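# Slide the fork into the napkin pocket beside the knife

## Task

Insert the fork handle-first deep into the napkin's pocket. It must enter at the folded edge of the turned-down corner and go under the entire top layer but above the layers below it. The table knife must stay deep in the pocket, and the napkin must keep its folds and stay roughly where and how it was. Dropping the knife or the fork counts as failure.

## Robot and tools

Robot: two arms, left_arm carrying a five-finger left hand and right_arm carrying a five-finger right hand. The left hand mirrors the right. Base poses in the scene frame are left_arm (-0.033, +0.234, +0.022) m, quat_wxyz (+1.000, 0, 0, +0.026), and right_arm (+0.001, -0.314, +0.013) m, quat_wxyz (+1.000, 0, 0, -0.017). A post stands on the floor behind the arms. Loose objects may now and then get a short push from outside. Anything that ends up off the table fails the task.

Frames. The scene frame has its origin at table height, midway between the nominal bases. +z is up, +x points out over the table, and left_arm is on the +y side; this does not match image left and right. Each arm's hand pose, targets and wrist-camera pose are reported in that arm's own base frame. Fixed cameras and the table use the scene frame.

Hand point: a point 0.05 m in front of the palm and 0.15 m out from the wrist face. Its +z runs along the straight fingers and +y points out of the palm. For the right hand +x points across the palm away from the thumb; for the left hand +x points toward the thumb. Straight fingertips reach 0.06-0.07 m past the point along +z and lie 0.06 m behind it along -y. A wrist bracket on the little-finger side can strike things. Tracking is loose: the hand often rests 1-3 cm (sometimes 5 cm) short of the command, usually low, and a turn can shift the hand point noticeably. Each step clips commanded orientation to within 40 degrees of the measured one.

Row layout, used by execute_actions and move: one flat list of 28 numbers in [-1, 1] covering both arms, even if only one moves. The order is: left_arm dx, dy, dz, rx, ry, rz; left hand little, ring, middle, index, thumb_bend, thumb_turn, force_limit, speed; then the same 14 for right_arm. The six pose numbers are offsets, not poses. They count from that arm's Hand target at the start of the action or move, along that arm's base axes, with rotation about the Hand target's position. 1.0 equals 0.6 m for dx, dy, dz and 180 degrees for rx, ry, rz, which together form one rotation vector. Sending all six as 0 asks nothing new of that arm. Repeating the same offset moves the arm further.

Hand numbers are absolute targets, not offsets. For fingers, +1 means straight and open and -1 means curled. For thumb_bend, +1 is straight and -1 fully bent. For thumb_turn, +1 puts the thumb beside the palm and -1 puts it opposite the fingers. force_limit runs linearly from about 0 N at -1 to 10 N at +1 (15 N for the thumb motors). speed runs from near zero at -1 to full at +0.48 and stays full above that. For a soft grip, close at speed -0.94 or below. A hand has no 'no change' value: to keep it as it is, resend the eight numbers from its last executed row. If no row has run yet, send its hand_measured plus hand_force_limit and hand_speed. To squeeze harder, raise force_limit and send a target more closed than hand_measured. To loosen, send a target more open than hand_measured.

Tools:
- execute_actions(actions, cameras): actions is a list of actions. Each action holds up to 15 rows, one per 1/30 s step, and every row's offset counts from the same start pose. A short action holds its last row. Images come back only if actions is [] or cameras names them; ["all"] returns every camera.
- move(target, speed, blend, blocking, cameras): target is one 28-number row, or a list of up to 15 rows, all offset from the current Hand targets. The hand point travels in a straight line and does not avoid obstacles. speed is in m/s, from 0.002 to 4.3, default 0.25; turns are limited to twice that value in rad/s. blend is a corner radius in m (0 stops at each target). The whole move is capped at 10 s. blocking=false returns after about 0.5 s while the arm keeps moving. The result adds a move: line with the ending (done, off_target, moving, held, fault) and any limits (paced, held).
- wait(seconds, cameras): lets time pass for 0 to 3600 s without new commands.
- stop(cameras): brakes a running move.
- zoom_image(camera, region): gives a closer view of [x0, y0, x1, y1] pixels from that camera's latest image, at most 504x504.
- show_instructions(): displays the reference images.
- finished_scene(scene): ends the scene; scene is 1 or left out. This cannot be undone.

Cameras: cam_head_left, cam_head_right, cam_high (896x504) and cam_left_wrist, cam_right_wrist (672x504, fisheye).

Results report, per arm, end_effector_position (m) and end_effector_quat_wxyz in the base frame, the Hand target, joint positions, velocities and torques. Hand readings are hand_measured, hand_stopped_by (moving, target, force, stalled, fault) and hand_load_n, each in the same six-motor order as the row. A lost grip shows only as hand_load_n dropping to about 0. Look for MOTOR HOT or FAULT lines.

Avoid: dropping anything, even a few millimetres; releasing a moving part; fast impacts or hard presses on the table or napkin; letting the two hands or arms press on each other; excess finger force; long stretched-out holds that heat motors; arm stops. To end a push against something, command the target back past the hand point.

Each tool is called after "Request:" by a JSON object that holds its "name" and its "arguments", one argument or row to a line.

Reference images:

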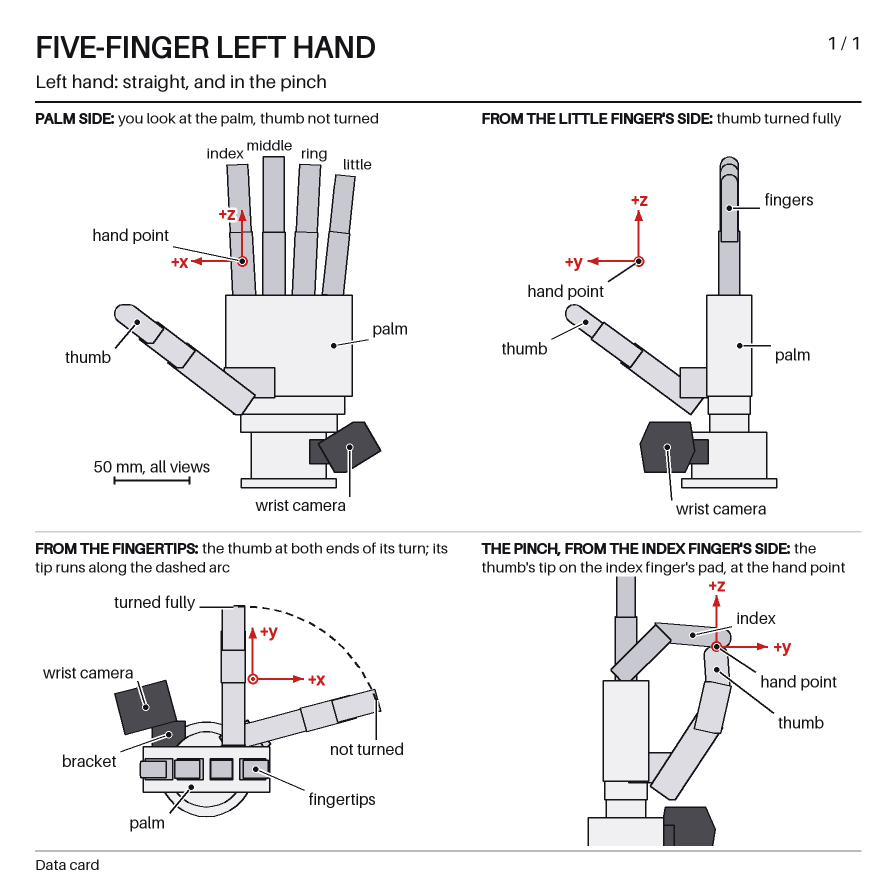

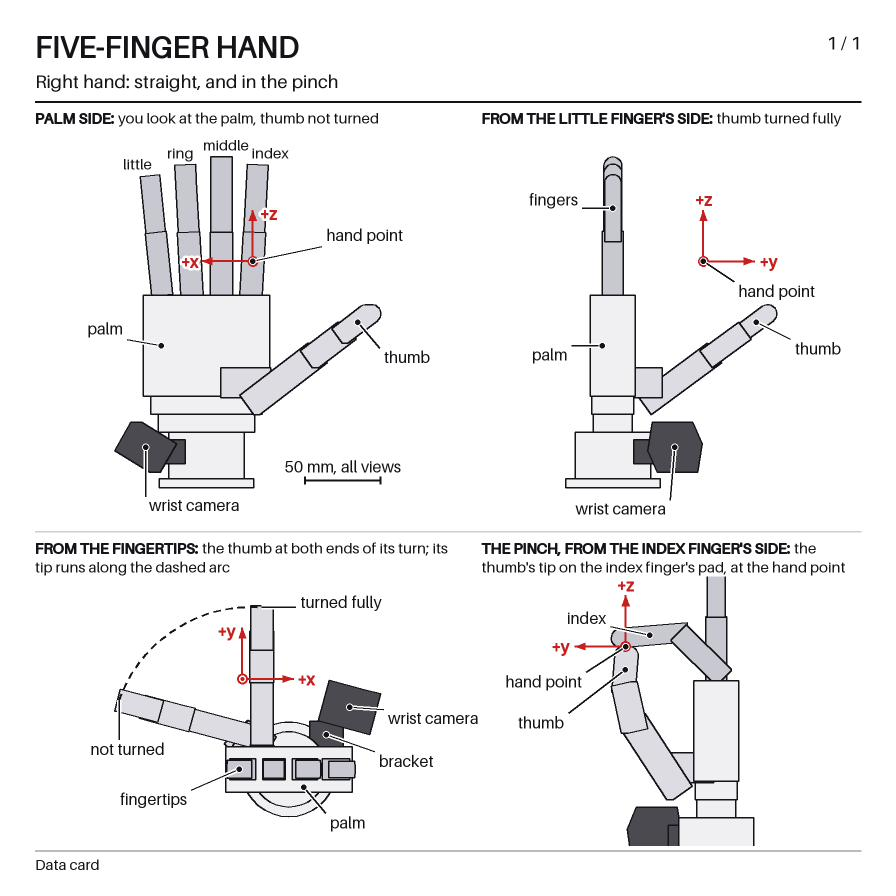

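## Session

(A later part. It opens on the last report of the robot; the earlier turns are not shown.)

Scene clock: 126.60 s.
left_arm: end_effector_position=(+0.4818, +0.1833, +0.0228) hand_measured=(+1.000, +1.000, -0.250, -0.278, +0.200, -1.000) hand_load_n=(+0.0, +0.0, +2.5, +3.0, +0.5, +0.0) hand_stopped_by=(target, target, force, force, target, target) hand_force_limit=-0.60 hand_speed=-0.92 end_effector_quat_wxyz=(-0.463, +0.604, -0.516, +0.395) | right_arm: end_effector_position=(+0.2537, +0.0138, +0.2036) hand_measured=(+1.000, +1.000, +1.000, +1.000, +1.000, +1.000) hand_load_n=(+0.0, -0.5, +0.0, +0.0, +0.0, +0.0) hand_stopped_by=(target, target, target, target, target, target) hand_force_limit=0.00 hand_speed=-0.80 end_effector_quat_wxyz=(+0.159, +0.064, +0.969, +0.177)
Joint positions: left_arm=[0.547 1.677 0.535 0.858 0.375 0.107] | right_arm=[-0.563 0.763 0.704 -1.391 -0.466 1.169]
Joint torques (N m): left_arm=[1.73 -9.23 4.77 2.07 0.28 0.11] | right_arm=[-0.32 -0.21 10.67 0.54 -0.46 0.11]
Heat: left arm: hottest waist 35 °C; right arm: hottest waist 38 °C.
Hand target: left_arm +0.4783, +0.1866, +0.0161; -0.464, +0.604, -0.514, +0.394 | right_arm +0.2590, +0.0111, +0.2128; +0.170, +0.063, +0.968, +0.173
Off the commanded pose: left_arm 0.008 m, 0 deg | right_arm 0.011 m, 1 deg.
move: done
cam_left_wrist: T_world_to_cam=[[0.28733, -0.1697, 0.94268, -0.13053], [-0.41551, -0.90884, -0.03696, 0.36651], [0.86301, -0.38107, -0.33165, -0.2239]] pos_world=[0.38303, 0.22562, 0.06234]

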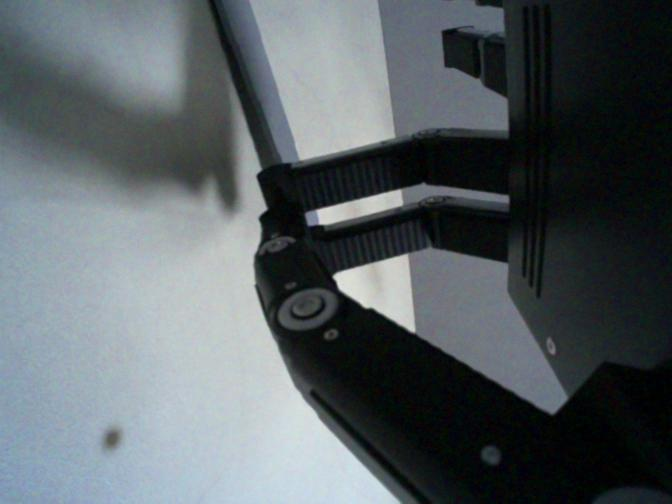

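Request:
{"name": "move", "arguments": {
  "target": [
    [0, 0, 0.0033, 0, 0, 0, 1, 1, 0.4, 0.4, 0.2, -1, -0.6, -0.5, 0, 0, 0, 0, 0, 0, 1, 1, 1, 1, 1, 1, 0, -0.8],
    [0, 0, -0.0075, 0, 0, 0, 1, 1, 0.4, 0.4, 0.2, -1, -0.6, -0.5, 0, 0, 0, 0, 0, 0, 1, 1, 1, 1, 1, 1, 0, -0.8]
  ],
  "speed": 0.03,
  "cameras": ["cam_left_wrist"]
}}

Request:
{"name": "zoom_image", "arguments": {
  "camera": "cam_left_wrist",
  "region": [200, 100, 420, 320]
}}

Scene clock: 131.23 s.
left_arm: end_effector_position=(+0.4820, +0.1834, +0.0179) hand_measured=(+1.000, +1.000, +0.400, +0.400, +0.200, -1.000) hand_load_n=(+0.0, +0.0, +0.0, +0.0, +0.0, +0.0) hand_stopped_by=(target, target, target, target, target, target) hand_force_limit=-0.60 hand_speed=-0.50 end_effector_quat_wxyz=(-0.462, +0.604, -0.516, +0.394) | right_arm: end_effector_position=(+0.2537, +0.0138, +0.2036) hand_measured=(+1.000, +1.000, +1.000, +1.000, +1.000, +1.000) hand_load_n=(+0.0, +0.0, +0.0, +0.0, +0.0, +0.0) hand_stopped_by=(target, target, target, target, target, target) hand_force_limit=0.00 hand_speed=-0.80 end_effector_quat_wxyz=(+0.159, +0.064, +0.969, +0.177)
Joint positions: left_arm=[0.547 1.695 0.535 0.875 0.375 0.107] | right_arm=[-0.563 0.763 0.704 -1.391 -0.466 1.169]
Joint torques (N m): left_arm=[1.79 -9.58 4.59 2.02 0.28 0.1] | right_arm=[-0.26 -0.21 10.67 0.54 -0.45 0.1]
Heat: left arm: hottest waist 35 °C; right arm: hottest waist 37 °C.
Hand target: left_arm +0.4783, +0.1866, +0.0116; -0.464, +0.604, -0.514, +0.394 | right_arm +0.2590, +0.0111, +0.2128; +0.170, +0.063, +0.968, +0.173
Off the commanded pose: left_arm 0.008 m, 0 deg | right_arm 0.011 m, 1 deg.
move: done
cam_left_wrist: T_world_to_cam=[[0.28788, -0.16942, 0.94256, -0.12639], [-0.41554, -0.90885, -0.03645, 0.36658], [0.86282, -0.38118, -0.33204, -0.22544]] pos_world=[0.38323, 0.22582, 0.05764]

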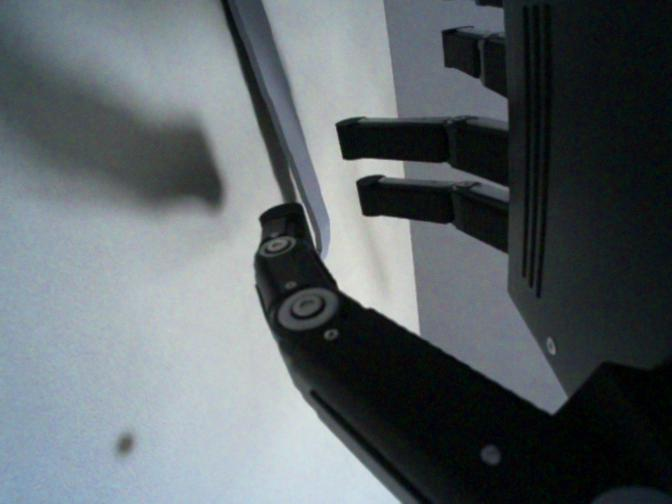

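Scaled by 2.291 from the camera's image (finer frame: 960x720).

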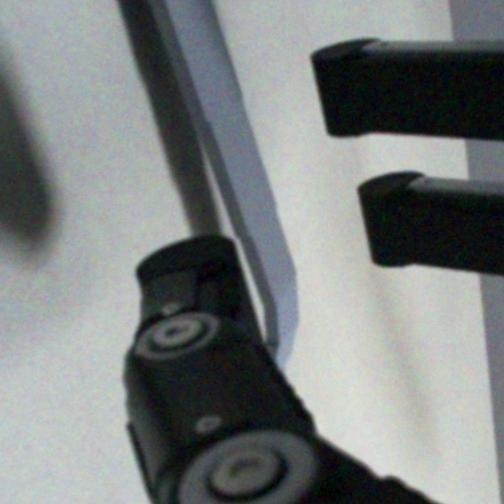

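Request:
{"name": "move", "arguments": {
  "target": [0, 0, 0, 0, 0, 0, 1, 1, -0.25, -0.25, 0.2, -1, -0.6, -0.91, 0, 0, 0, 0, 0, 0, 1, 1, 1, 1, 1, 1, 0, -0.8],
  "speed": 0.05,
  "cameras": ["cam_left_wrist"]
}}

Request:
{"name": "zoom_image", "arguments": {
  "camera": "cam_left_wrist",
  "region": [200, 100, 420, 320]
}}

Scene clock: 135.47 s.
left_arm: end_effector_position=(+0.4820, +0.1834, +0.0179) hand_measured=(+1.000, +1.000, -0.248, -0.250, +0.200, -1.000) hand_load_n=(+0.0, +0.0, +2.5, +0.0, +0.5, +0.0) hand_stopped_by=(target, target, force, target, target, target) hand_force_limit=-0.60 hand_speed=-0.91 end_effector_quat_wxyz=(-0.462, +0.604, -0.516, +0.394) | right_arm: end_effector_position=(+0.2537, +0.0138, +0.2036) hand_measured=(+1.000, +1.000, +1.000, +1.000, +1.000, +1.000) hand_load_n=(+0.0, +0.0, +0.0, +0.0, +0.0, +0.0) hand_stopped_by=(target, target, target, target, target, target) hand_force_limit=0.00 hand_speed=-0.80 end_effector_quat_wxyz=(+0.159, +0.064, +0.969, +0.177)
Joint positions: left_arm=[0.547 1.695 0.535 0.875 0.375 0.107] | right_arm=[-0.563 0.763 0.704 -1.391 -0.466 1.169]
Joint torques (N m): left_arm=[1.85 -9.58 4.62 2.02 0.29 0.11] | right_arm=[-0.32 -0.21 10.67 0.53 -0.46 0.1]
Heat: left arm: hottest waist 35 °C; right arm: hottest waist 37 °C.
Hand target: left_arm +0.4783, +0.1866, +0.0116; -0.464, +0.604, -0.514, +0.394 | right_arm +0.2590, +0.0111, +0.2128; +0.170, +0.063, +0.968, +0.173
Off the commanded pose: left_arm 0.008 m, 0 deg | right_arm 0.011 m, 1 deg.
move: done
cam_left_wrist: T_world_to_cam=[[0.28788, -0.16942, 0.94256, -0.12639], [-0.41554, -0.90885, -0.03645, 0.36658], [0.86282, -0.38118, -0.33204, -0.22544]] pos_world=[0.38323, 0.22582, 0.05764]

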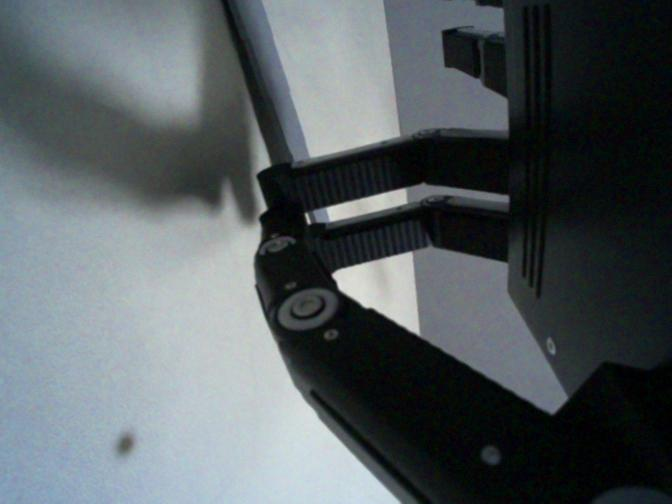

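Scaled by 2.291 from the camera's image (finer frame: 960x720).

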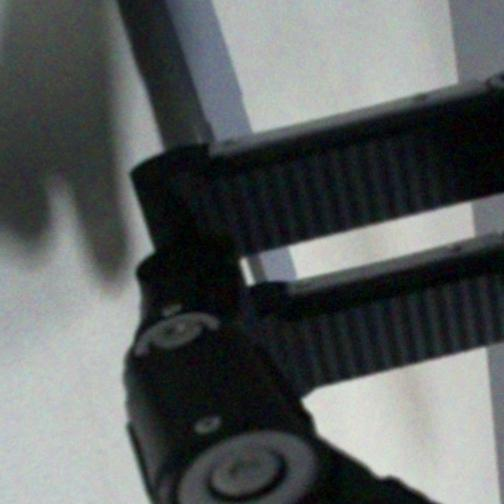

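Request:
{"name": "move", "arguments": {
  "target": [
    [0, 0, 0.0033, 0, 0, 0, 1, 1, 0.4, 0.4, 0.2, -1, -0.6, -0.5, 0, 0, 0, 0, 0, 0, 1, 1, 1, 1, 1, 1, 0, -0.8],
    [0, 0, -0.0075, 0, 0, 0, 1, 1, 0.4, 0.4, 0.2, -1, -0.6, -0.5, 0, 0, 0, 0, 0, 0, 1, 1, 1, 1, 1, 1, 0, -0.8]
  ],
  "speed": 0.03,
  "cameras": ["cam_left_wrist"]
}}

Request:
{"name": "zoom_image", "arguments": {
  "camera": "cam_left_wrist",
  "region": [200, 100, 420, 320]
}}

Scene clock: 139.30 s.
left_arm: end_effector_position=(+0.4823, +0.1836, +0.0135) hand_measured=(+1.000, +1.000, +0.400, +0.400, +0.200, -1.000) hand_load_n=(+0.0, +0.0, +0.0, +0.0, +0.0, +0.0) hand_stopped_by=(target, target, target, target, target, target) hand_force_limit=-0.60 hand_speed=-0.50 end_effector_quat_wxyz=(-0.462, +0.604, -0.516, +0.394) | right_arm: end_effector_position=(+0.2537, +0.0138, +0.2036) hand_measured=(+1.000, +1.000, +1.000, +1.000, +1.000, +1.000) hand_load_n=(+0.0, +0.0, +0.0, +0.0, +0.0, +0.0) hand_stopped_by=(target, target, target, target, target, target) hand_force_limit=0.00 hand_speed=-0.80 end_effector_quat_wxyz=(+0.159, +0.064, +0.969, +0.177)
Joint positions: left_arm=[0.547 1.712 0.535 0.891 0.375 0.107] | right_arm=[-0.563 0.763 0.704 -1.391 -0.466 1.169]
Joint torques (N m): left_arm=[1.9 -9.64 4.45 2.04 0.28 0.11] | right_arm=[-0.32 -0.21 10.65 0.54 -0.46 0.1]
Heat: left arm: hottest waist 35 °C; right arm: hottest waist 37 °C.
Hand target: left_arm +0.4783, +0.1866, +0.0070; -0.464, +0.604, -0.515, +0.394 | right_arm +0.2590, +0.0111, +0.2128; +0.170, +0.063, +0.968, +0.173
Off the commanded pose: left_arm 0.008 m, 0 deg | right_arm 0.011 m, 1 deg.
move: done
cam_left_wrist: T_world_to_cam=[[0.2878, -0.16939, 0.94259, -0.12217], [-0.41553, -0.90885, -0.03645, 0.36659], [0.86284, -0.38119, -0.33195, -0.22708]] pos_world=[0.38343, 0.22592, 0.05314]

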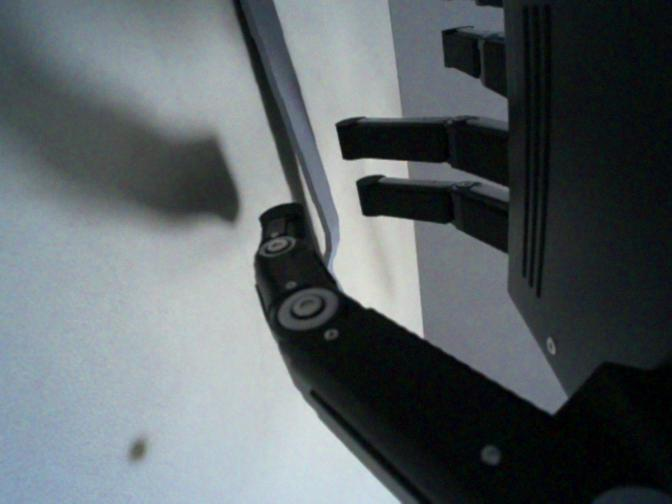

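Scaled by 2.291 from the camera's image (finer frame: 960x720).

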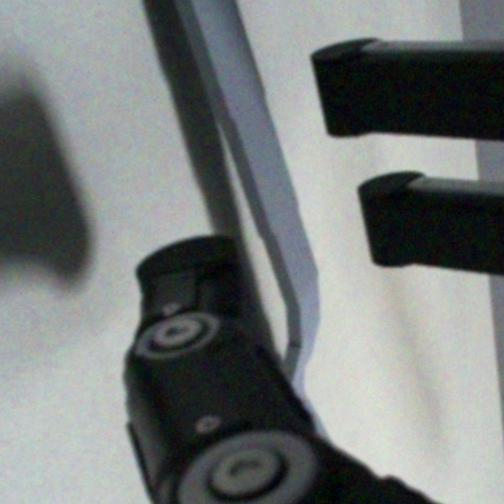

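Request:
{"name": "move", "arguments": {
  "target": [0, 0, 0, 0, 0, 0, 1, 1, -0.2, -0.2, 0.2, -1, -0.6, -0.91, 0, 0, 0, 0, 0, 0, 1, 1, 1, 1, 1, 1, 0, -0.8],
  "speed": 0.05,
  "cameras": ["cam_left_wrist"]
}}

Request:
{"name": "zoom_image", "arguments": {
  "camera": "cam_left_wrist",
  "region": [200, 100, 420, 320]
}}

Scene clock: 143.20 s.
left_arm: end_effector_position=(+0.4837, +0.1837, +0.0164) hand_measured=(+1.000, +1.000, -0.200, -0.200, +0.200, -1.000) hand_load_n=(+0.0, +0.0, +0.0, +0.5, +0.0, +0.0) hand_stopped_by=(target, target, target, target, target, target) hand_force_limit=-0.60 hand_speed=-0.91 end_effector_quat_wxyz=(-0.465, +0.602, -0.513, +0.398) | right_arm: end_effector_position=(+0.2537, +0.0138, +0.2036) hand_measured=(+1.000, +1.000, +1.000, +1.000, +1.000, +1.000) hand_load_n=(+0.0, +0.0, +0.0, +0.0, +0.0, +0.0) hand_stopped_by=(target, target, target, target, target, target) hand_force_limit=0.00 hand_speed=-0.80 end_effector_quat_wxyz=(+0.159, +0.064, +0.969, +0.177)
Joint positions: left_arm=[0.547 1.712 0.535 0.904 0.377 0.101] | right_arm=[-0.563 0.763 0.704 -1.391 -0.466 1.169]
Joint torques (N m): left_arm=[2.02 -9.64 4.41 1.57 0.23 0.11] | right_arm=[-0.26 -0.15 10.66 0.53 -0.45 0.1]
Heat: left arm: hottest waist 35 °C; right arm: hottest waist 37 °C.
Hand target: left_arm +0.4783, +0.1866, +0.0070; -0.464, +0.604, -0.515, +0.394 | right_arm +0.2590, +0.0111, +0.2128; +0.170, +0.063, +0.968, +0.173
Off the commanded pose: left_arm 0.011 m, 1 deg | right_arm 0.011 m, 1 deg.
move: done
cam_left_wrist: T_world_to_cam=[[0.27687, -0.16956, 0.94583, -0.11998], [-0.41503, -0.90886, -0.04144, 0.36734], [0.86665, -0.38108, -0.32201, -0.22934]] pos_world=[0.38444, 0.22612, 0.05485]

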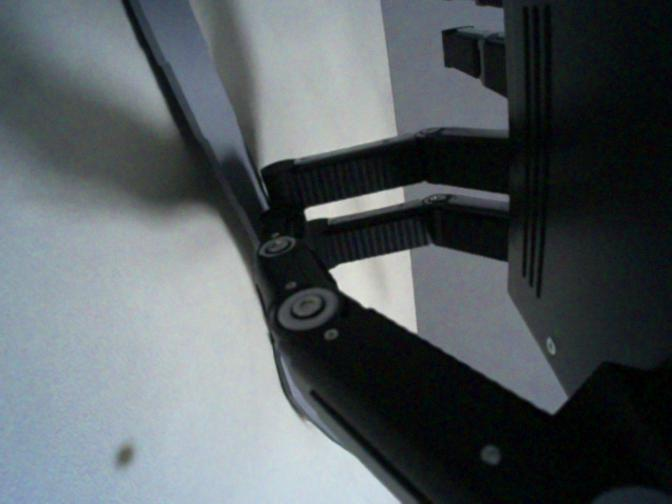

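Scaled by 2.291 from the camera's image (finer frame: 960x720).

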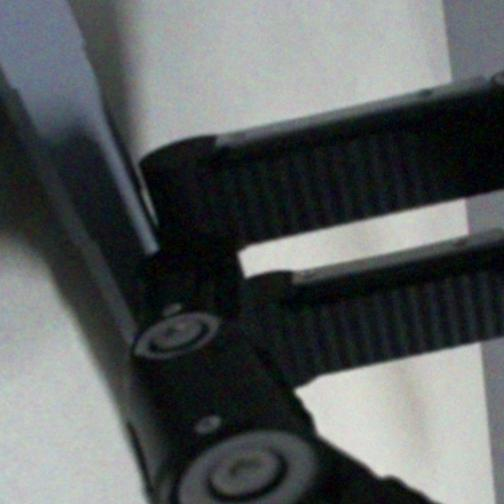

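Request:
{"name": "move", "arguments": {
  "target": [
    [0, 0, 0.0, 0, 0, 0, 1, 1, 0.4, 0.4, 0.2, -1, -0.6, -0.7, 0, 0, 0, 0, 0, 0, 1, 1, 1, 1, 1, 1, 0, -0.8],
    [0, 0, 0.02, 0, 0, 0, 1, 1, 0.4, 0.4, 0.26, -1, -0.6, -0.5, 0, 0, 0, 0, 0, 0, 1, 1, 1, 1, 1, 1, 0, -0.8],
    [-0.02, -0.0032, 0.02, 0, 0, 0, 1, 1, 0.4, 0.4, 0.26, -1, -0.6, -0.5, 0, 0, 0, 0, 0, 0, 1, 1, 1, 1, 1, 1, 0, -0.8]
  ],
  "speed": 0.03,
  "cameras": ["cam_left_wrist", "cam_high"]
}}

Request:
{"name": "zoom_image", "arguments": {
  "camera": "cam_left_wrist",
  "region": [200, 100, 420, 320]
}}

Scene clock: 150.33 s.
left_arm: end_effector_position=(+0.4708, +0.1815, +0.0174) hand_measured=(+1.000, +1.000, +0.400, +0.400, +0.260, -1.000) hand_load_n=(+0.0, +0.0, +0.0, +0.0, +0.0, +0.0) hand_stopped_by=(target, target, target, target, target, target) hand_force_limit=-0.60 hand_speed=-0.50 end_effector_quat_wxyz=(-0.462, +0.606, -0.512, +0.397) | right_arm: end_effector_position=(+0.2537, +0.0138, +0.2036) hand_measured=(+1.000, +1.000, +1.000, +1.000, +1.000, +1.000) hand_load_n=(+0.0, +0.0, +0.0, +0.0, +0.0, +0.0) hand_stopped_by=(target, target, target, target, target, target) hand_force_limit=0.00 hand_speed=-0.80 end_effector_quat_wxyz=(+0.159, +0.064, +0.969, +0.177)
Joint positions: left_arm=[0.561 1.683 0.505 0.896 0.388 0.101] | right_arm=[-0.563 0.763 0.704 -1.391 -0.466 1.169]
Joint torques (N m): left_arm=[1.9 -11.75 4.52 0.58 0.29 0.14] | right_arm=[-0.26 -0.15 10.65 0.53 -0.46 0.1]
Heat: left arm: hottest waist 35 °C; right arm: hottest waist 37 °C.
Hand target: left_arm +0.4661, +0.1846, +0.0190; -0.464, +0.604, -0.515, +0.394 | right_arm +0.2590, +0.0111, +0.2128; +0.170, +0.063, +0.968, +0.173
Off the commanded pose: left_arm 0.006 m, 1 deg | right_arm 0.011 m, 1 deg.
move: done
cam_left_wrist: T_world_to_cam=[[0.28388, -0.16135, 0.94519, -0.12258], [-0.41249, -0.91041, -0.03153, 0.35888], [0.8656, -0.38093, -0.32501, -0.21823]] pos_world=[0.37173, 0.22382, 0.05624]
Images, in order (width x height): cam_high 896x504, cam_left_wrist 672x504.

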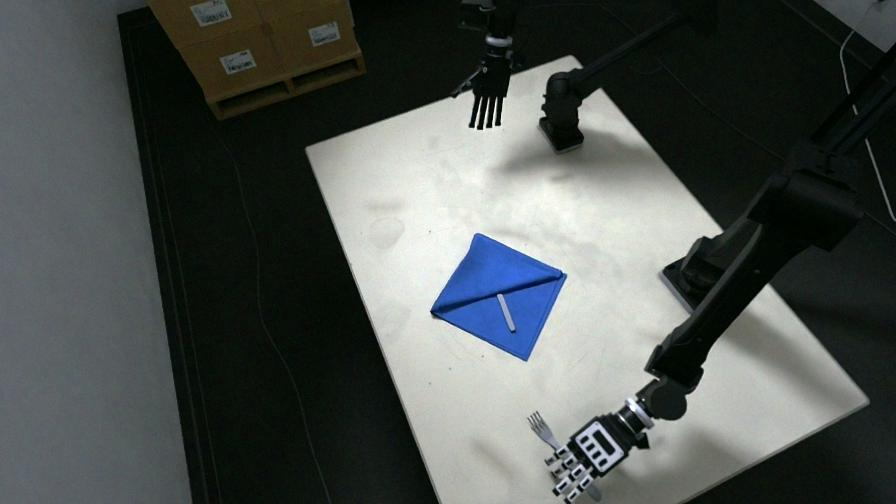

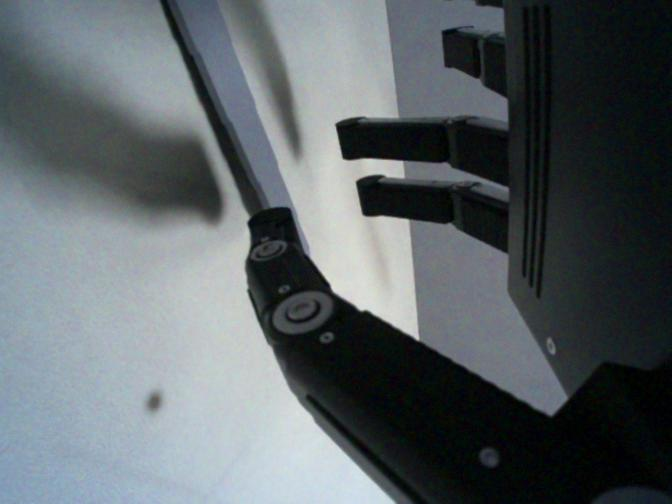

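Scaled by 2.291 from the camera's image (finer frame: 960x720).

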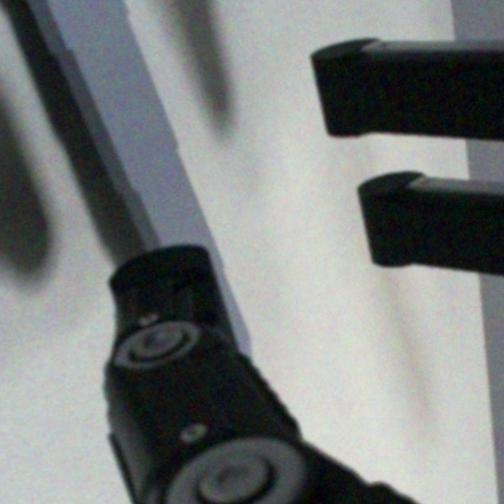

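Request:
{"name": "move", "arguments": {
  "target": [
    [0, 0, 0.0167, 0, 0, 0, 1, 1, 0.4, 0.4, 0.26, -1, -0.6, -0.7, 0, 0, 0, 0, 0, 0, 1, 1, 1, 1, 1, 1, 0, -0.8],
    [-0.02, -0.0032, 0.0167, 0, 0, 0, 1, 1, 0.4, 0.4, 0.26, -1, -0.6, -0.5, 0, 0, 0, 0, 0, 0, 1, 1, 1, 1, 1, 1, 0, -0.8],
    [-0.02, -0.0032, -0.007, 0, 0, 0, 1, 1, 0.4, 0.4, 0.26, -1, -0.6, -0.5, 0, 0, 0, 0, 0, 0, 1, 1, 1, 1, 1, 1, 0, -0.8]
  ],
  "speed": 0.03,
  "cameras": ["cam_left_wrist"]
}}

Request:
{"name": "zoom_image", "arguments": {
  "camera": "cam_left_wrist",
  "region": [200, 100, 420, 320]
}}

Scene clock: 155.67 s.
left_arm: end_effector_position=(+0.4577, +0.1784, +0.0202) hand_measured=(+1.000, +1.000, +0.400, +0.400, +0.260, -1.000) hand_load_n=(+0.0, +0.0, +0.0, +0.0, +0.0, +0.0) hand_stopped_by=(target, target, target, target, target, target) hand_force_limit=-0.60 hand_speed=-0.50 end_effector_quat_wxyz=(-0.458, +0.608, -0.512, +0.398) | right_arm: end_effector_position=(+0.2537, +0.0138, +0.2036) hand_measured=(+1.000, +1.000, +1.000, +1.000, +1.000, +1.000) hand_load_n=(+0.0, +0.0, +0.0, +0.0, +0.0, +0.0) hand_stopped_by=(target, target, target, target, target, target) hand_force_limit=0.00 hand_speed=-0.80 end_effector_quat_wxyz=(+0.159, +0.064, +0.969, +0.177)
Joint positions: left_arm=[0.575 1.648 0.474 0.884 0.403 0.101] | right_arm=[-0.563 0.763 0.704 -1.391 -0.466 1.169]
Joint torques (N m): left_arm=[1.79 -8.64 4.53 2.04 0.28 0.18] | right_arm=[-0.26 -0.21 10.65 0.54 -0.45 0.1]
Heat: left arm: hottest waist 35 °C; right arm: hottest waist 37 °C.
Hand target: left_arm +0.4541, +0.1827, +0.0147; -0.464, +0.604, -0.515, +0.394 | right_arm +0.2590, +0.0111, +0.2128; +0.170, +0.063, +0.968, +0.173
Off the commanded pose: left_arm 0.008 m, 1 deg | right_arm 0.011 m, 1 deg.
move: done
cam_left_wrist: T_world_to_cam=[[0.28842, -0.15373, 0.94508, -0.12546], [-0.41288, -0.91052, -0.0221, 0.35074], [0.86391, -0.38383, -0.32608, -0.20572]] pos_world=[0.35873, 0.22111, 0.05924]

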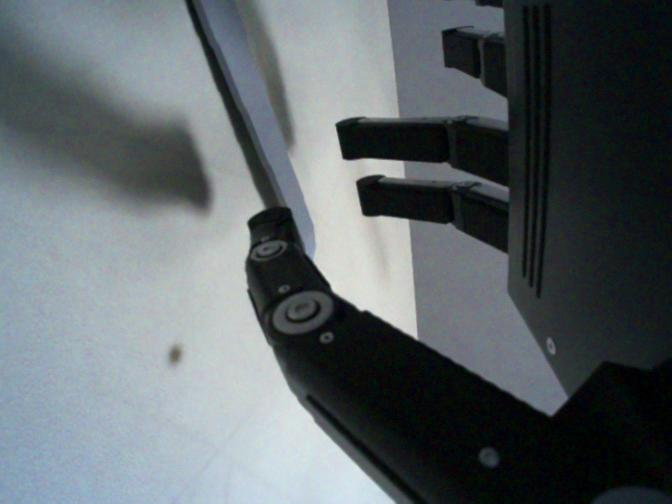

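Scaled by 2.291 from the camera's image (finer frame: 960x720).

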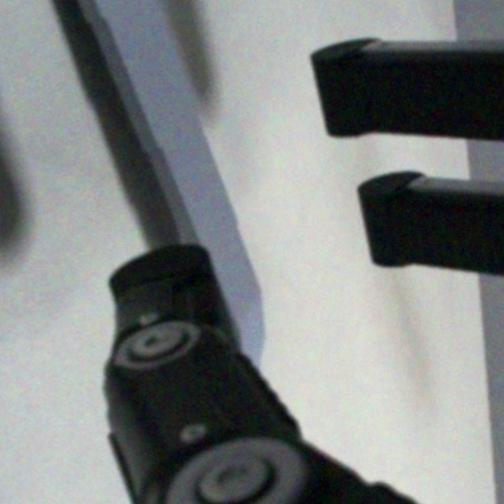

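Request:
{"name": "move", "arguments": {
  "target": [0, 0, -0.0083, 0, 0, 0, 1, 1, 0.4, 0.4, 0.26, -1, -0.6, -0.7, 0, 0, 0, 0, 0, 0, 1, 1, 1, 1, 1, 1, 0, -0.8],
  "speed": 0.03,
  "cameras": ["cam_left_wrist"]
}}

Request:
{"name": "zoom_image", "arguments": {
  "camera": "cam_left_wrist",
  "region": [200, 100, 420, 320]
}}

Scene clock: 157.43 s.
left_arm: end_effector_position=(+0.4581, +0.1787, +0.0157) hand_measured=(+1.000, +1.000, +0.400, +0.400, +0.260, -1.000) hand_load_n=(+0.0, +0.0, +0.0, +0.0, +0.0, +0.0) hand_stopped_by=(target, target, target, target, target, target) hand_force_limit=-0.60 hand_speed=-0.70 end_effector_quat_wxyz=(-0.459, +0.608, -0.512, +0.398) | right_arm: end_effector_position=(+0.2537, +0.0138, +0.2036) hand_measured=(+1.000, +1.000, +1.000, +1.000, +1.000, +1.000) hand_load_n=(+0.0, +0.0, +0.0, +0.0, +0.0, +0.0) hand_stopped_by=(target, target, target, target, target, target) hand_force_limit=0.00 hand_speed=-0.80 end_effector_quat_wxyz=(+0.159, +0.064, +0.969, +0.177)
Joint positions: left_arm=[0.575 1.668 0.474 0.905 0.403 0.101] | right_arm=[-0.563 0.763 0.704 -1.391 -0.466 1.169]
Joint torques (N m): left_arm=[1.79 -8.94 4.36 2.04 0.28 0.18] | right_arm=[-0.21 -0.15 10.65 0.53 -0.46 0.1]
Heat: left arm: hottest waist 35 °C; right arm: hottest waist 37 °C.
Hand target: left_arm +0.4542, +0.1827, +0.0099; -0.464, +0.604, -0.515, +0.394 | right_arm +0.2590, +0.0111, +0.2128; +0.170, +0.063, +0.968, +0.173
Off the commanded pose: left_arm 0.008 m, 1 deg | right_arm 0.011 m, 1 deg.
move: done
cam_left_wrist: T_world_to_cam=[[0.2871, -0.15457, 0.94535, -0.12054], [-0.41285, -0.9105, -0.02349, 0.35114], [0.86437, -0.38355, -0.32522, -0.20773]] pos_world=[0.35913, 0.22141, 0.05464]

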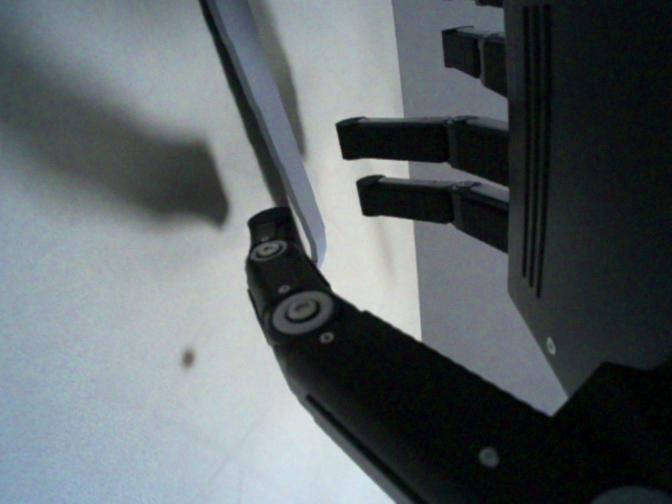

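Scaled by 2.291 from the camera's image (finer frame: 960x720).

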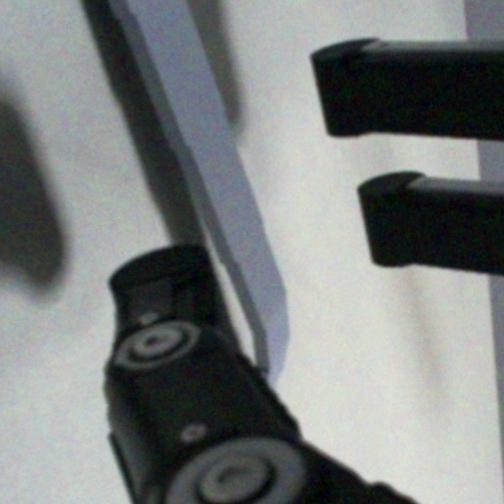

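Request:
{"name": "move", "arguments": {
  "target": [0, 0, -0.0067, 0, 0, 0, 1, 1, 0.4, 0.4, 0.26, -1, -0.6, -0.7, 0, 0, 0, 0, 0, 0, 1, 1, 1, 1, 1, 1, 0, -0.8],
  "speed": 0.03,
  "cameras": ["cam_left_wrist"]
}}

Request:
{"name": "zoom_image", "arguments": {
  "camera": "cam_left_wrist",
  "region": [200, 100, 420, 320]
}}

Scene clock: 159.30 s.
left_arm: end_effector_position=(+0.4584, +0.1788, +0.0119) hand_measured=(+1.000, +1.000, +0.400, +0.400, +0.260, -1.000) hand_load_n=(+0.0, +0.0, +0.0, +0.0, +0.0, +0.0) hand_stopped_by=(target, target, target, target, target, target) hand_force_limit=-0.60 hand_speed=-0.70 end_effector_quat_wxyz=(-0.459, +0.608, -0.512, +0.398) | right_arm: end_effector_position=(+0.2537, +0.0138, +0.2036) hand_measured=(+1.000, +1.000, +1.000, +1.000, +1.000, +1.000) hand_load_n=(+0.0, +0.0, +0.0, +0.0, +0.0, +0.0) hand_stopped_by=(target, target, target, target, target, target) hand_force_limit=0.00 hand_speed=-0.80 end_effector_quat_wxyz=(+0.159, +0.064, +0.969, +0.177)
Joint positions: left_arm=[0.575 1.684 0.474 0.922 0.403 0.101] | right_arm=[-0.563 0.763 0.704 -1.391 -0.466 1.169]
Joint torques (N m): left_arm=[1.9 -8.76 4.16 2.03 0.29 0.19] | right_arm=[-0.26 -0.15 10.66 0.51 -0.46 0.1]
Heat: left arm: hottest waist 35 °C; right arm: hottest waist 37 °C.
Hand target: left_arm +0.4542, +0.1827, +0.0058; -0.464, +0.604, -0.515, +0.394 | right_arm +0.2590, +0.0111, +0.2128; +0.170, +0.063, +0.968, +0.173
Off the commanded pose: left_arm 0.008 m, 1 deg | right_arm 0.011 m, 1 deg.
move: done
cam_left_wrist: T_world_to_cam=[[0.28637, -0.15499, 0.9455, -0.11667], [-0.41277, -0.91051, -0.02424, 0.35128], [0.86465, -0.38333, -0.32472, -0.20936]] pos_world=[0.35943, 0.22151, 0.05084]

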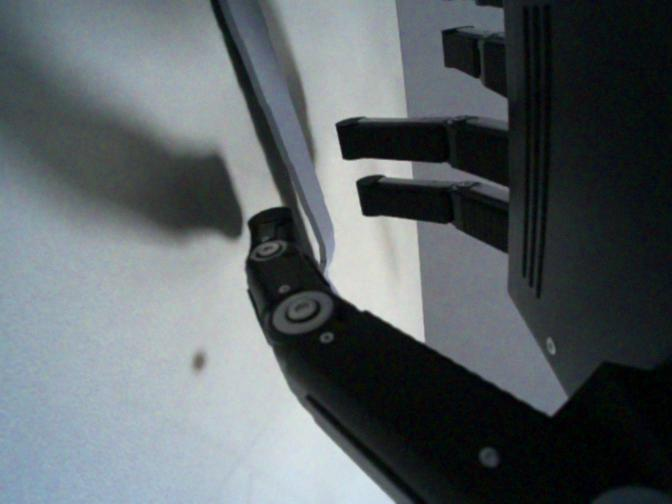

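Scaled by 2.291 from the camera's image (finer frame: 960x720).

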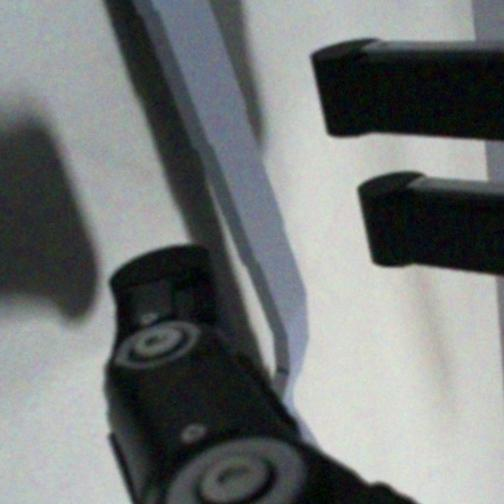

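Request:
{"name": "move", "arguments": {
  "target": [0, 0, -0.0067, 0, 0, 0, 1, 1, 0.4, 0.4, 0.26, -1, -0.6, -0.7, 0, 0, 0, 0, 0, 0, 1, 1, 1, 1, 1, 1, 0, -0.8],
  "speed": 0.03,
  "cameras": ["cam_left_wrist"]
}}

Request:
{"name": "zoom_image", "arguments": {
  "camera": "cam_left_wrist",
  "region": [200, 100, 420, 320]
}}

Scene clock: 161.03 s.
left_arm: end_effector_position=(+0.4586, +0.1790, +0.0080) hand_measured=(+1.000, +1.000, +0.400, +0.400, +0.260, -1.000) hand_load_n=(+0.0, +0.0, -0.5, +0.0, +0.0, +0.0) hand_stopped_by=(target, target, target, target, target, target) hand_force_limit=-0.60 hand_speed=-0.70 end_effector_quat_wxyz=(-0.459, +0.607, -0.511, +0.398) | right_arm: end_effector_position=(+0.2537, +0.0138, +0.2036) hand_measured=(+1.000, +1.000, +1.000, +1.000, +1.000, +1.000) hand_load_n=(-0.5, +0.0, +0.0, +0.0, +0.0, +0.0) hand_stopped_by=(target, target, target, target, target, target) hand_force_limit=0.00 hand_speed=-0.80 end_effector_quat_wxyz=(+0.159, +0.064, +0.969, +0.177)
Joint positions: left_arm=[0.575 1.701 0.474 0.939 0.403 0.101] | right_arm=[-0.563 0.763 0.704 -1.391 -0.466 1.169]
Joint torques (N m): left_arm=[1.9 -8.88 4.07 2.02 0.28 0.18] | right_arm=[-0.32 -0.21 10.67 0.54 -0.46 0.11]
Heat: left arm: hottest waist 35 °C; right arm: hottest waist 37 °C.
Hand target: left_arm +0.4542, +0.1827, +0.0018; -0.464, +0.604, -0.515, +0.394 | right_arm +0.2590, +0.0111, +0.2128; +0.170, +0.063, +0.968, +0.173
Off the commanded pose: left_arm 0.009 m, 1 deg | right_arm 0.011 m, 1 deg.
move: done
cam_left_wrist: T_world_to_cam=[[0.28604, -0.15526, 0.94556, -0.11273], [-0.41276, -0.91051, -0.02464, 0.35133], [0.86476, -0.38324, -0.32453, -0.21078]] pos_world=[0.35953, 0.22161, 0.04684]

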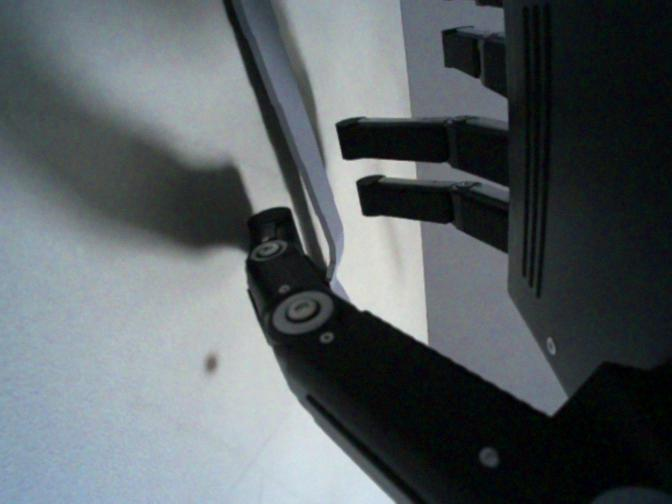

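Scaled by 2.291 from the camera's image (finer frame: 960x720).

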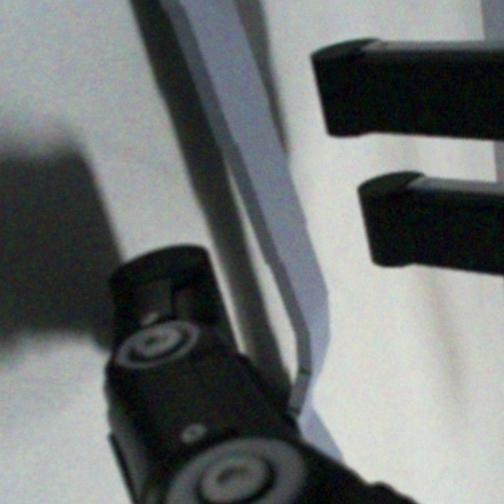

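Request:
{"name": "move", "arguments": {
  "target": [0, 0, 0, 0, 0, 0, 1, 1, 0.0, 0.0, 0.26, -1, -0.6, -0.9, 0, 0, 0, 0, 0, 0, 1, 1, 1, 1, 1, 1, 0, -0.8],
  "speed": 0.05,
  "cameras": ["cam_left_wrist"]
}}

Request:
{"name": "zoom_image", "arguments": {
  "camera": "cam_left_wrist",
  "region": [200, 100, 420, 320]
}}

Scene clock: 165.53 s.
left_arm: end_effector_position=(+0.4586, +0.1790, +0.0080) hand_measured=(+1.000, +1.000, +0.000, +0.000, +0.260, -1.000) hand_load_n=(+0.0, -0.5, +0.0, +0.0, +0.0, +0.0) hand_stopped_by=(target, target, target, target, target, target) hand_force_limit=-0.60 hand_speed=-0.90 end_effector_quat_wxyz=(-0.459, +0.607, -0.511, +0.398) | right_arm: end_effector_position=(+0.2537, +0.0138, +0.2036) hand_measured=(+1.000, +1.000, +1.000, +1.000, +1.000, +1.000) hand_load_n=(-0.5, +0.0, +0.0, +0.0, +0.0, +0.0) hand_stopped_by=(target, target, target, target, target, target) hand_force_limit=0.00 hand_speed=-0.80 end_effector_quat_wxyz=(+0.159, +0.064, +0.969, +0.177)
Joint positions: left_arm=[0.575 1.701 0.474 0.939 0.403 0.101] | right_arm=[-0.563 0.763 0.704 -1.391 -0.466 1.169]
Joint torques (N m): left_arm=[1.96 -8.88 4.01 2.06 0.29 0.19] | right_arm=[-0.26 -0.15 10.66 0.54 -0.45 0.1]
Heat: left arm: hottest waist 35 °C; right arm: hottest waist 37 °C.
Hand target: left_arm +0.4542, +0.1827, +0.0018; -0.464, +0.604, -0.515, +0.394 | right_arm +0.2590, +0.0111, +0.2128; +0.170, +0.063, +0.968, +0.173
Off the commanded pose: left_arm 0.009 m, 1 deg | right_arm 0.011 m, 1 deg.
move: done
cam_left_wrist: T_world_to_cam=[[0.28604, -0.15526, 0.94556, -0.11273], [-0.41276, -0.91051, -0.02464, 0.35133], [0.86476, -0.38324, -0.32453, -0.21078]] pos_world=[0.35953, 0.22161, 0.04684]

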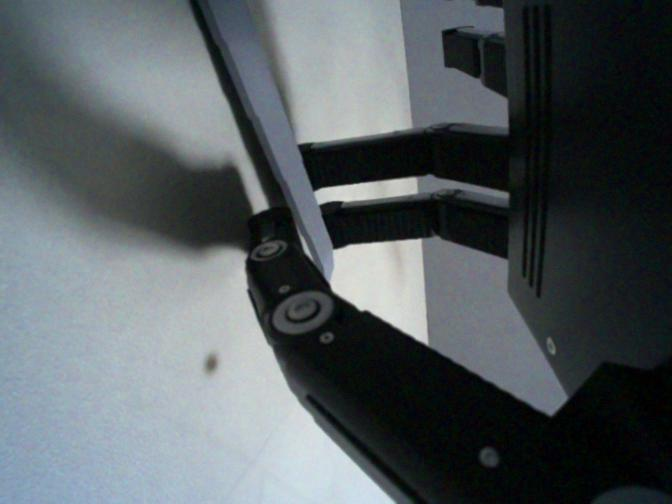

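Scaled by 2.291 from the camera's image (finer frame: 960x720).

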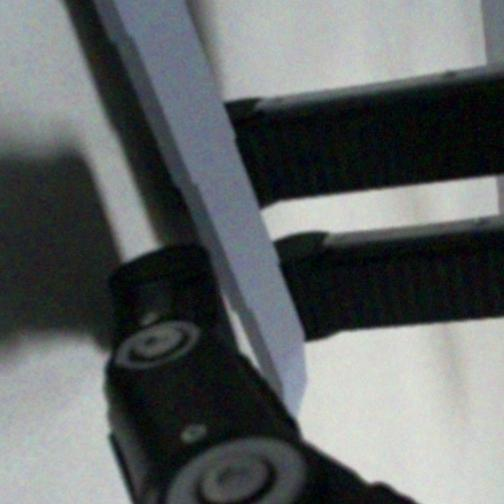

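Request:
{"name": "move", "arguments": {
  "target": [0, 0, 0, 0, 0, 0, 1, 1, -0.35, -0.35, 0.26, -1, -0.5, -0.92, 0, 0, 0, 0, 0, 0, 1, 1, 1, 1, 1, 1, 0, -0.8],
  "speed": 0.05,
  "cameras": ["cam_left_wrist"]
}}

Request:
{"name": "zoom_image", "arguments": {
  "camera": "cam_left_wrist",
  "region": [200, 100, 420, 320]
}}

Scene clock: 167.73 s.
left_arm: end_effector_position=(+0.4586, +0.1790, +0.0080) hand_measured=(+1.000, +1.000, -0.110, -0.134, +0.260, -1.000) hand_load_n=(+0.0, +0.0, +3.5, +2.5, +2.5, +0.0) hand_stopped_by=(target, target, force, force, target, target) hand_force_limit=-0.50 hand_speed=-0.92 end_effector_quat_wxyz=(-0.459, +0.607, -0.511, +0.398) | right_arm: end_effector_position=(+0.2537, +0.0138, +0.2036) hand_measured=(+1.000, +1.000, +1.000, +1.000, +1.000, +1.000) hand_load_n=(+0.0, +0.0, +0.0, +0.0, +0.0, +0.0) hand_stopped_by=(target, target, target, target, target, target) hand_force_limit=0.00 hand_speed=-0.80 end_effector_quat_wxyz=(+0.159, +0.064, +0.969, +0.177)
Joint positions: left_arm=[0.575 1.701 0.474 0.939 0.403 0.101] | right_arm=[-0.563 0.763 0.704 -1.391 -0.466 1.169]
Joint torques (N m): left_arm=[2.02 -8.94 4.03 1.99 0.28 0.19] | right_arm=[-0.26 -0.09 10.66 0.53 -0.45 0.1]
Heat: left arm: hottest waist 35 °C; right arm: hottest waist 37 °C.
Hand target: left_arm +0.4542, +0.1827, +0.0018; -0.464, +0.604, -0.515, +0.394 | right_arm +0.2590, +0.0111, +0.2128; +0.170, +0.063, +0.968, +0.173
Off the commanded pose: left_arm 0.009 m, 1 deg | right_arm 0.011 m, 1 deg.
move: done
cam_left_wrist: T_world_to_cam=[[0.28604, -0.15526, 0.94556, -0.11273], [-0.41276, -0.91051, -0.02464, 0.35133], [0.86476, -0.38324, -0.32453, -0.21078]] pos_world=[0.35953, 0.22161, 0.04684]

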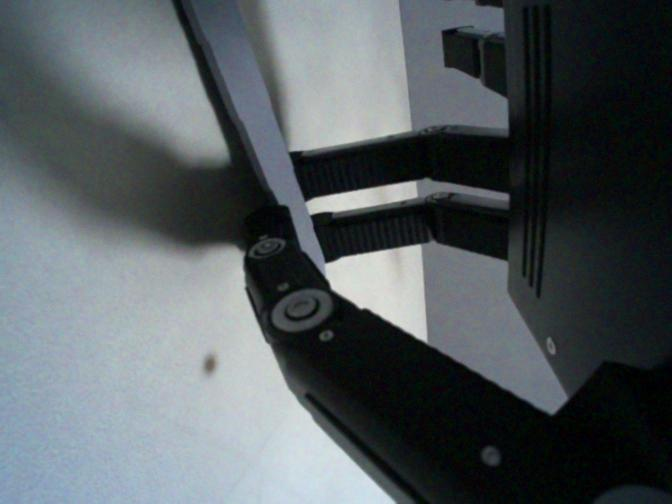

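Scaled by 2.291 from the camera's image (finer frame: 960x720).

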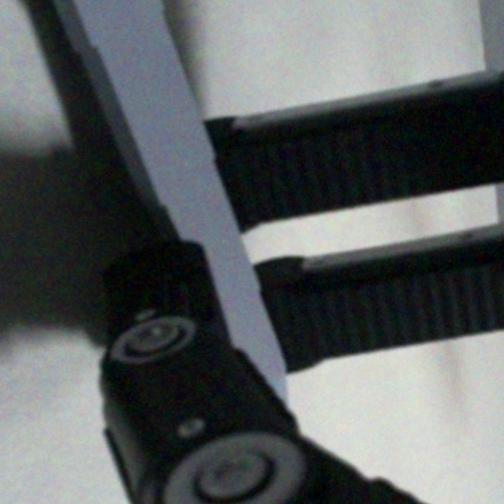

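Request:
{"name": "move", "arguments": {
  "target": [0, 0, 0.0133, 0, 0, 0, 1, 1, -0.35, -0.35, 0.26, -1, -0.5, -0.92, 0, 0, 0, 0, 0, 0, 1, 1, 1, 1, 1, 1, 0, -0.8],
  "speed": 0.02,
  "cameras": ["cam_left_wrist", "cam_high", "cam_head_left"]
}}

Request:
{"name": "zoom_image", "arguments": {
  "camera": "cam_left_wrist",
  "region": [150, 0, 420, 320]
}}

Request:
{"name": "zoom_image", "arguments": {
  "camera": "cam_high",
  "region": [500, 390, 660, 504]
}}

Scene clock: 170.27 s.
left_arm: end_effector_position=(+0.4586, +0.1790, +0.0080) hand_measured=(+1.000, +1.000, -0.110, -0.134, +0.260, -1.000) hand_load_n=(+0.0, +0.0, +3.5, +2.5, +2.5, +0.0) hand_stopped_by=(target, target, force, force, target, target) hand_force_limit=-0.50 hand_speed=-0.92 end_effector_quat_wxyz=(-0.459, +0.607, -0.511, +0.398) | right_arm: end_effector_position=(+0.2537, +0.0138, +0.2036) hand_measured=(+1.000, +1.000, +1.000, +1.000, +1.000, +1.000) hand_load_n=(+0.0, +0.0, +0.0, +0.0, +0.0, +0.0) hand_stopped_by=(target, target, target, target, target, target) hand_force_limit=0.00 hand_speed=-0.80 end_effector_quat_wxyz=(+0.159, +0.064, +0.969, +0.177)
Joint positions: left_arm=[0.575 1.701 0.474 0.939 0.403 0.101] | right_arm=[-0.563 0.763 0.704 -1.391 -0.466 1.169]
Joint torques (N m): left_arm=[1.96 -11.34 4.07 0.75 0.29 0.18] | right_arm=[-0.32 -0.09 10.65 0.54 -0.46 0.1]
Heat: left arm: hottest waist 35 °C; right arm: hottest waist 37 °C.
Hand target: left_arm +0.4542, +0.1827, +0.0098; -0.464, +0.604, -0.515, +0.394 | right_arm +0.2590, +0.0111, +0.2128; +0.170, +0.063, +0.968, +0.173
Off the commanded pose: left_arm 0.006 m, 1 deg | right_arm 0.011 m, 1 deg.
move: done
cam_left_wrist: T_world_to_cam=[[0.28604, -0.15526, 0.94556, -0.11273], [-0.41276, -0.91051, -0.02464, 0.35133], [0.86476, -0.38324, -0.32453, -0.21078]] pos_world=[0.35953, 0.22161, 0.04684]
Images, in order (width x height): cam_head_left 896x504, cam_high 896x504, cam_left_wrist 672x504.

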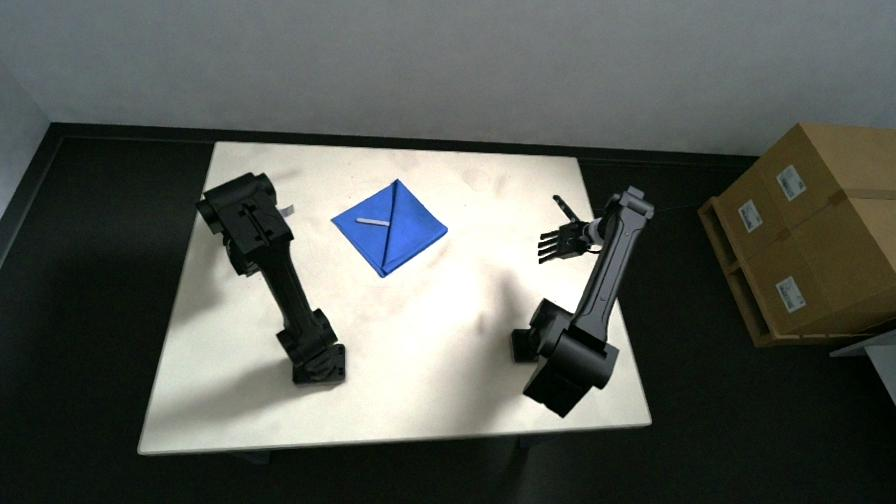

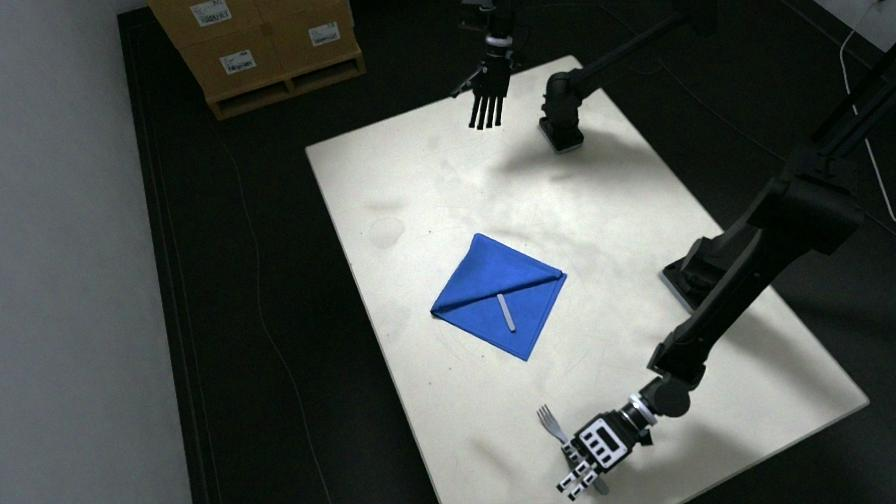

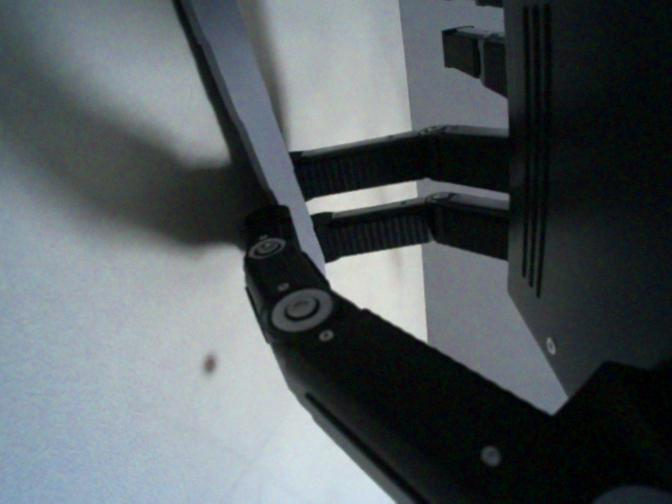

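Scaled by 1.575 from the camera's image (finer frame: 960x720).

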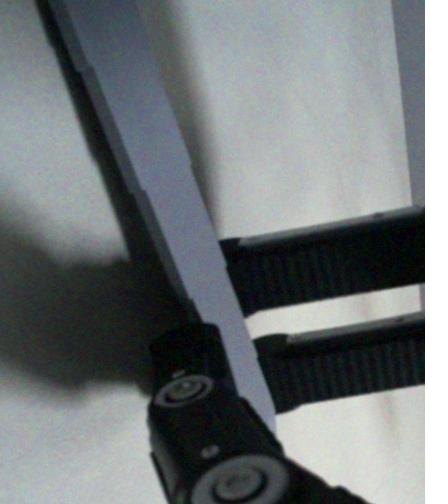

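Scaled by 3.150 from the camera's image (finer frame: 1280x720).

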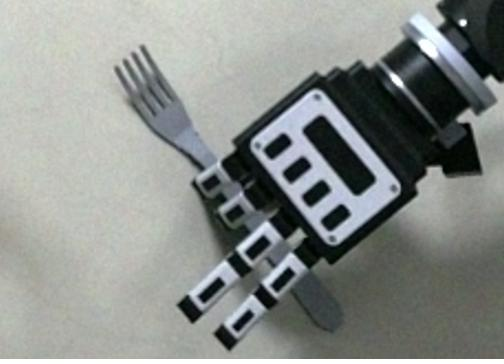

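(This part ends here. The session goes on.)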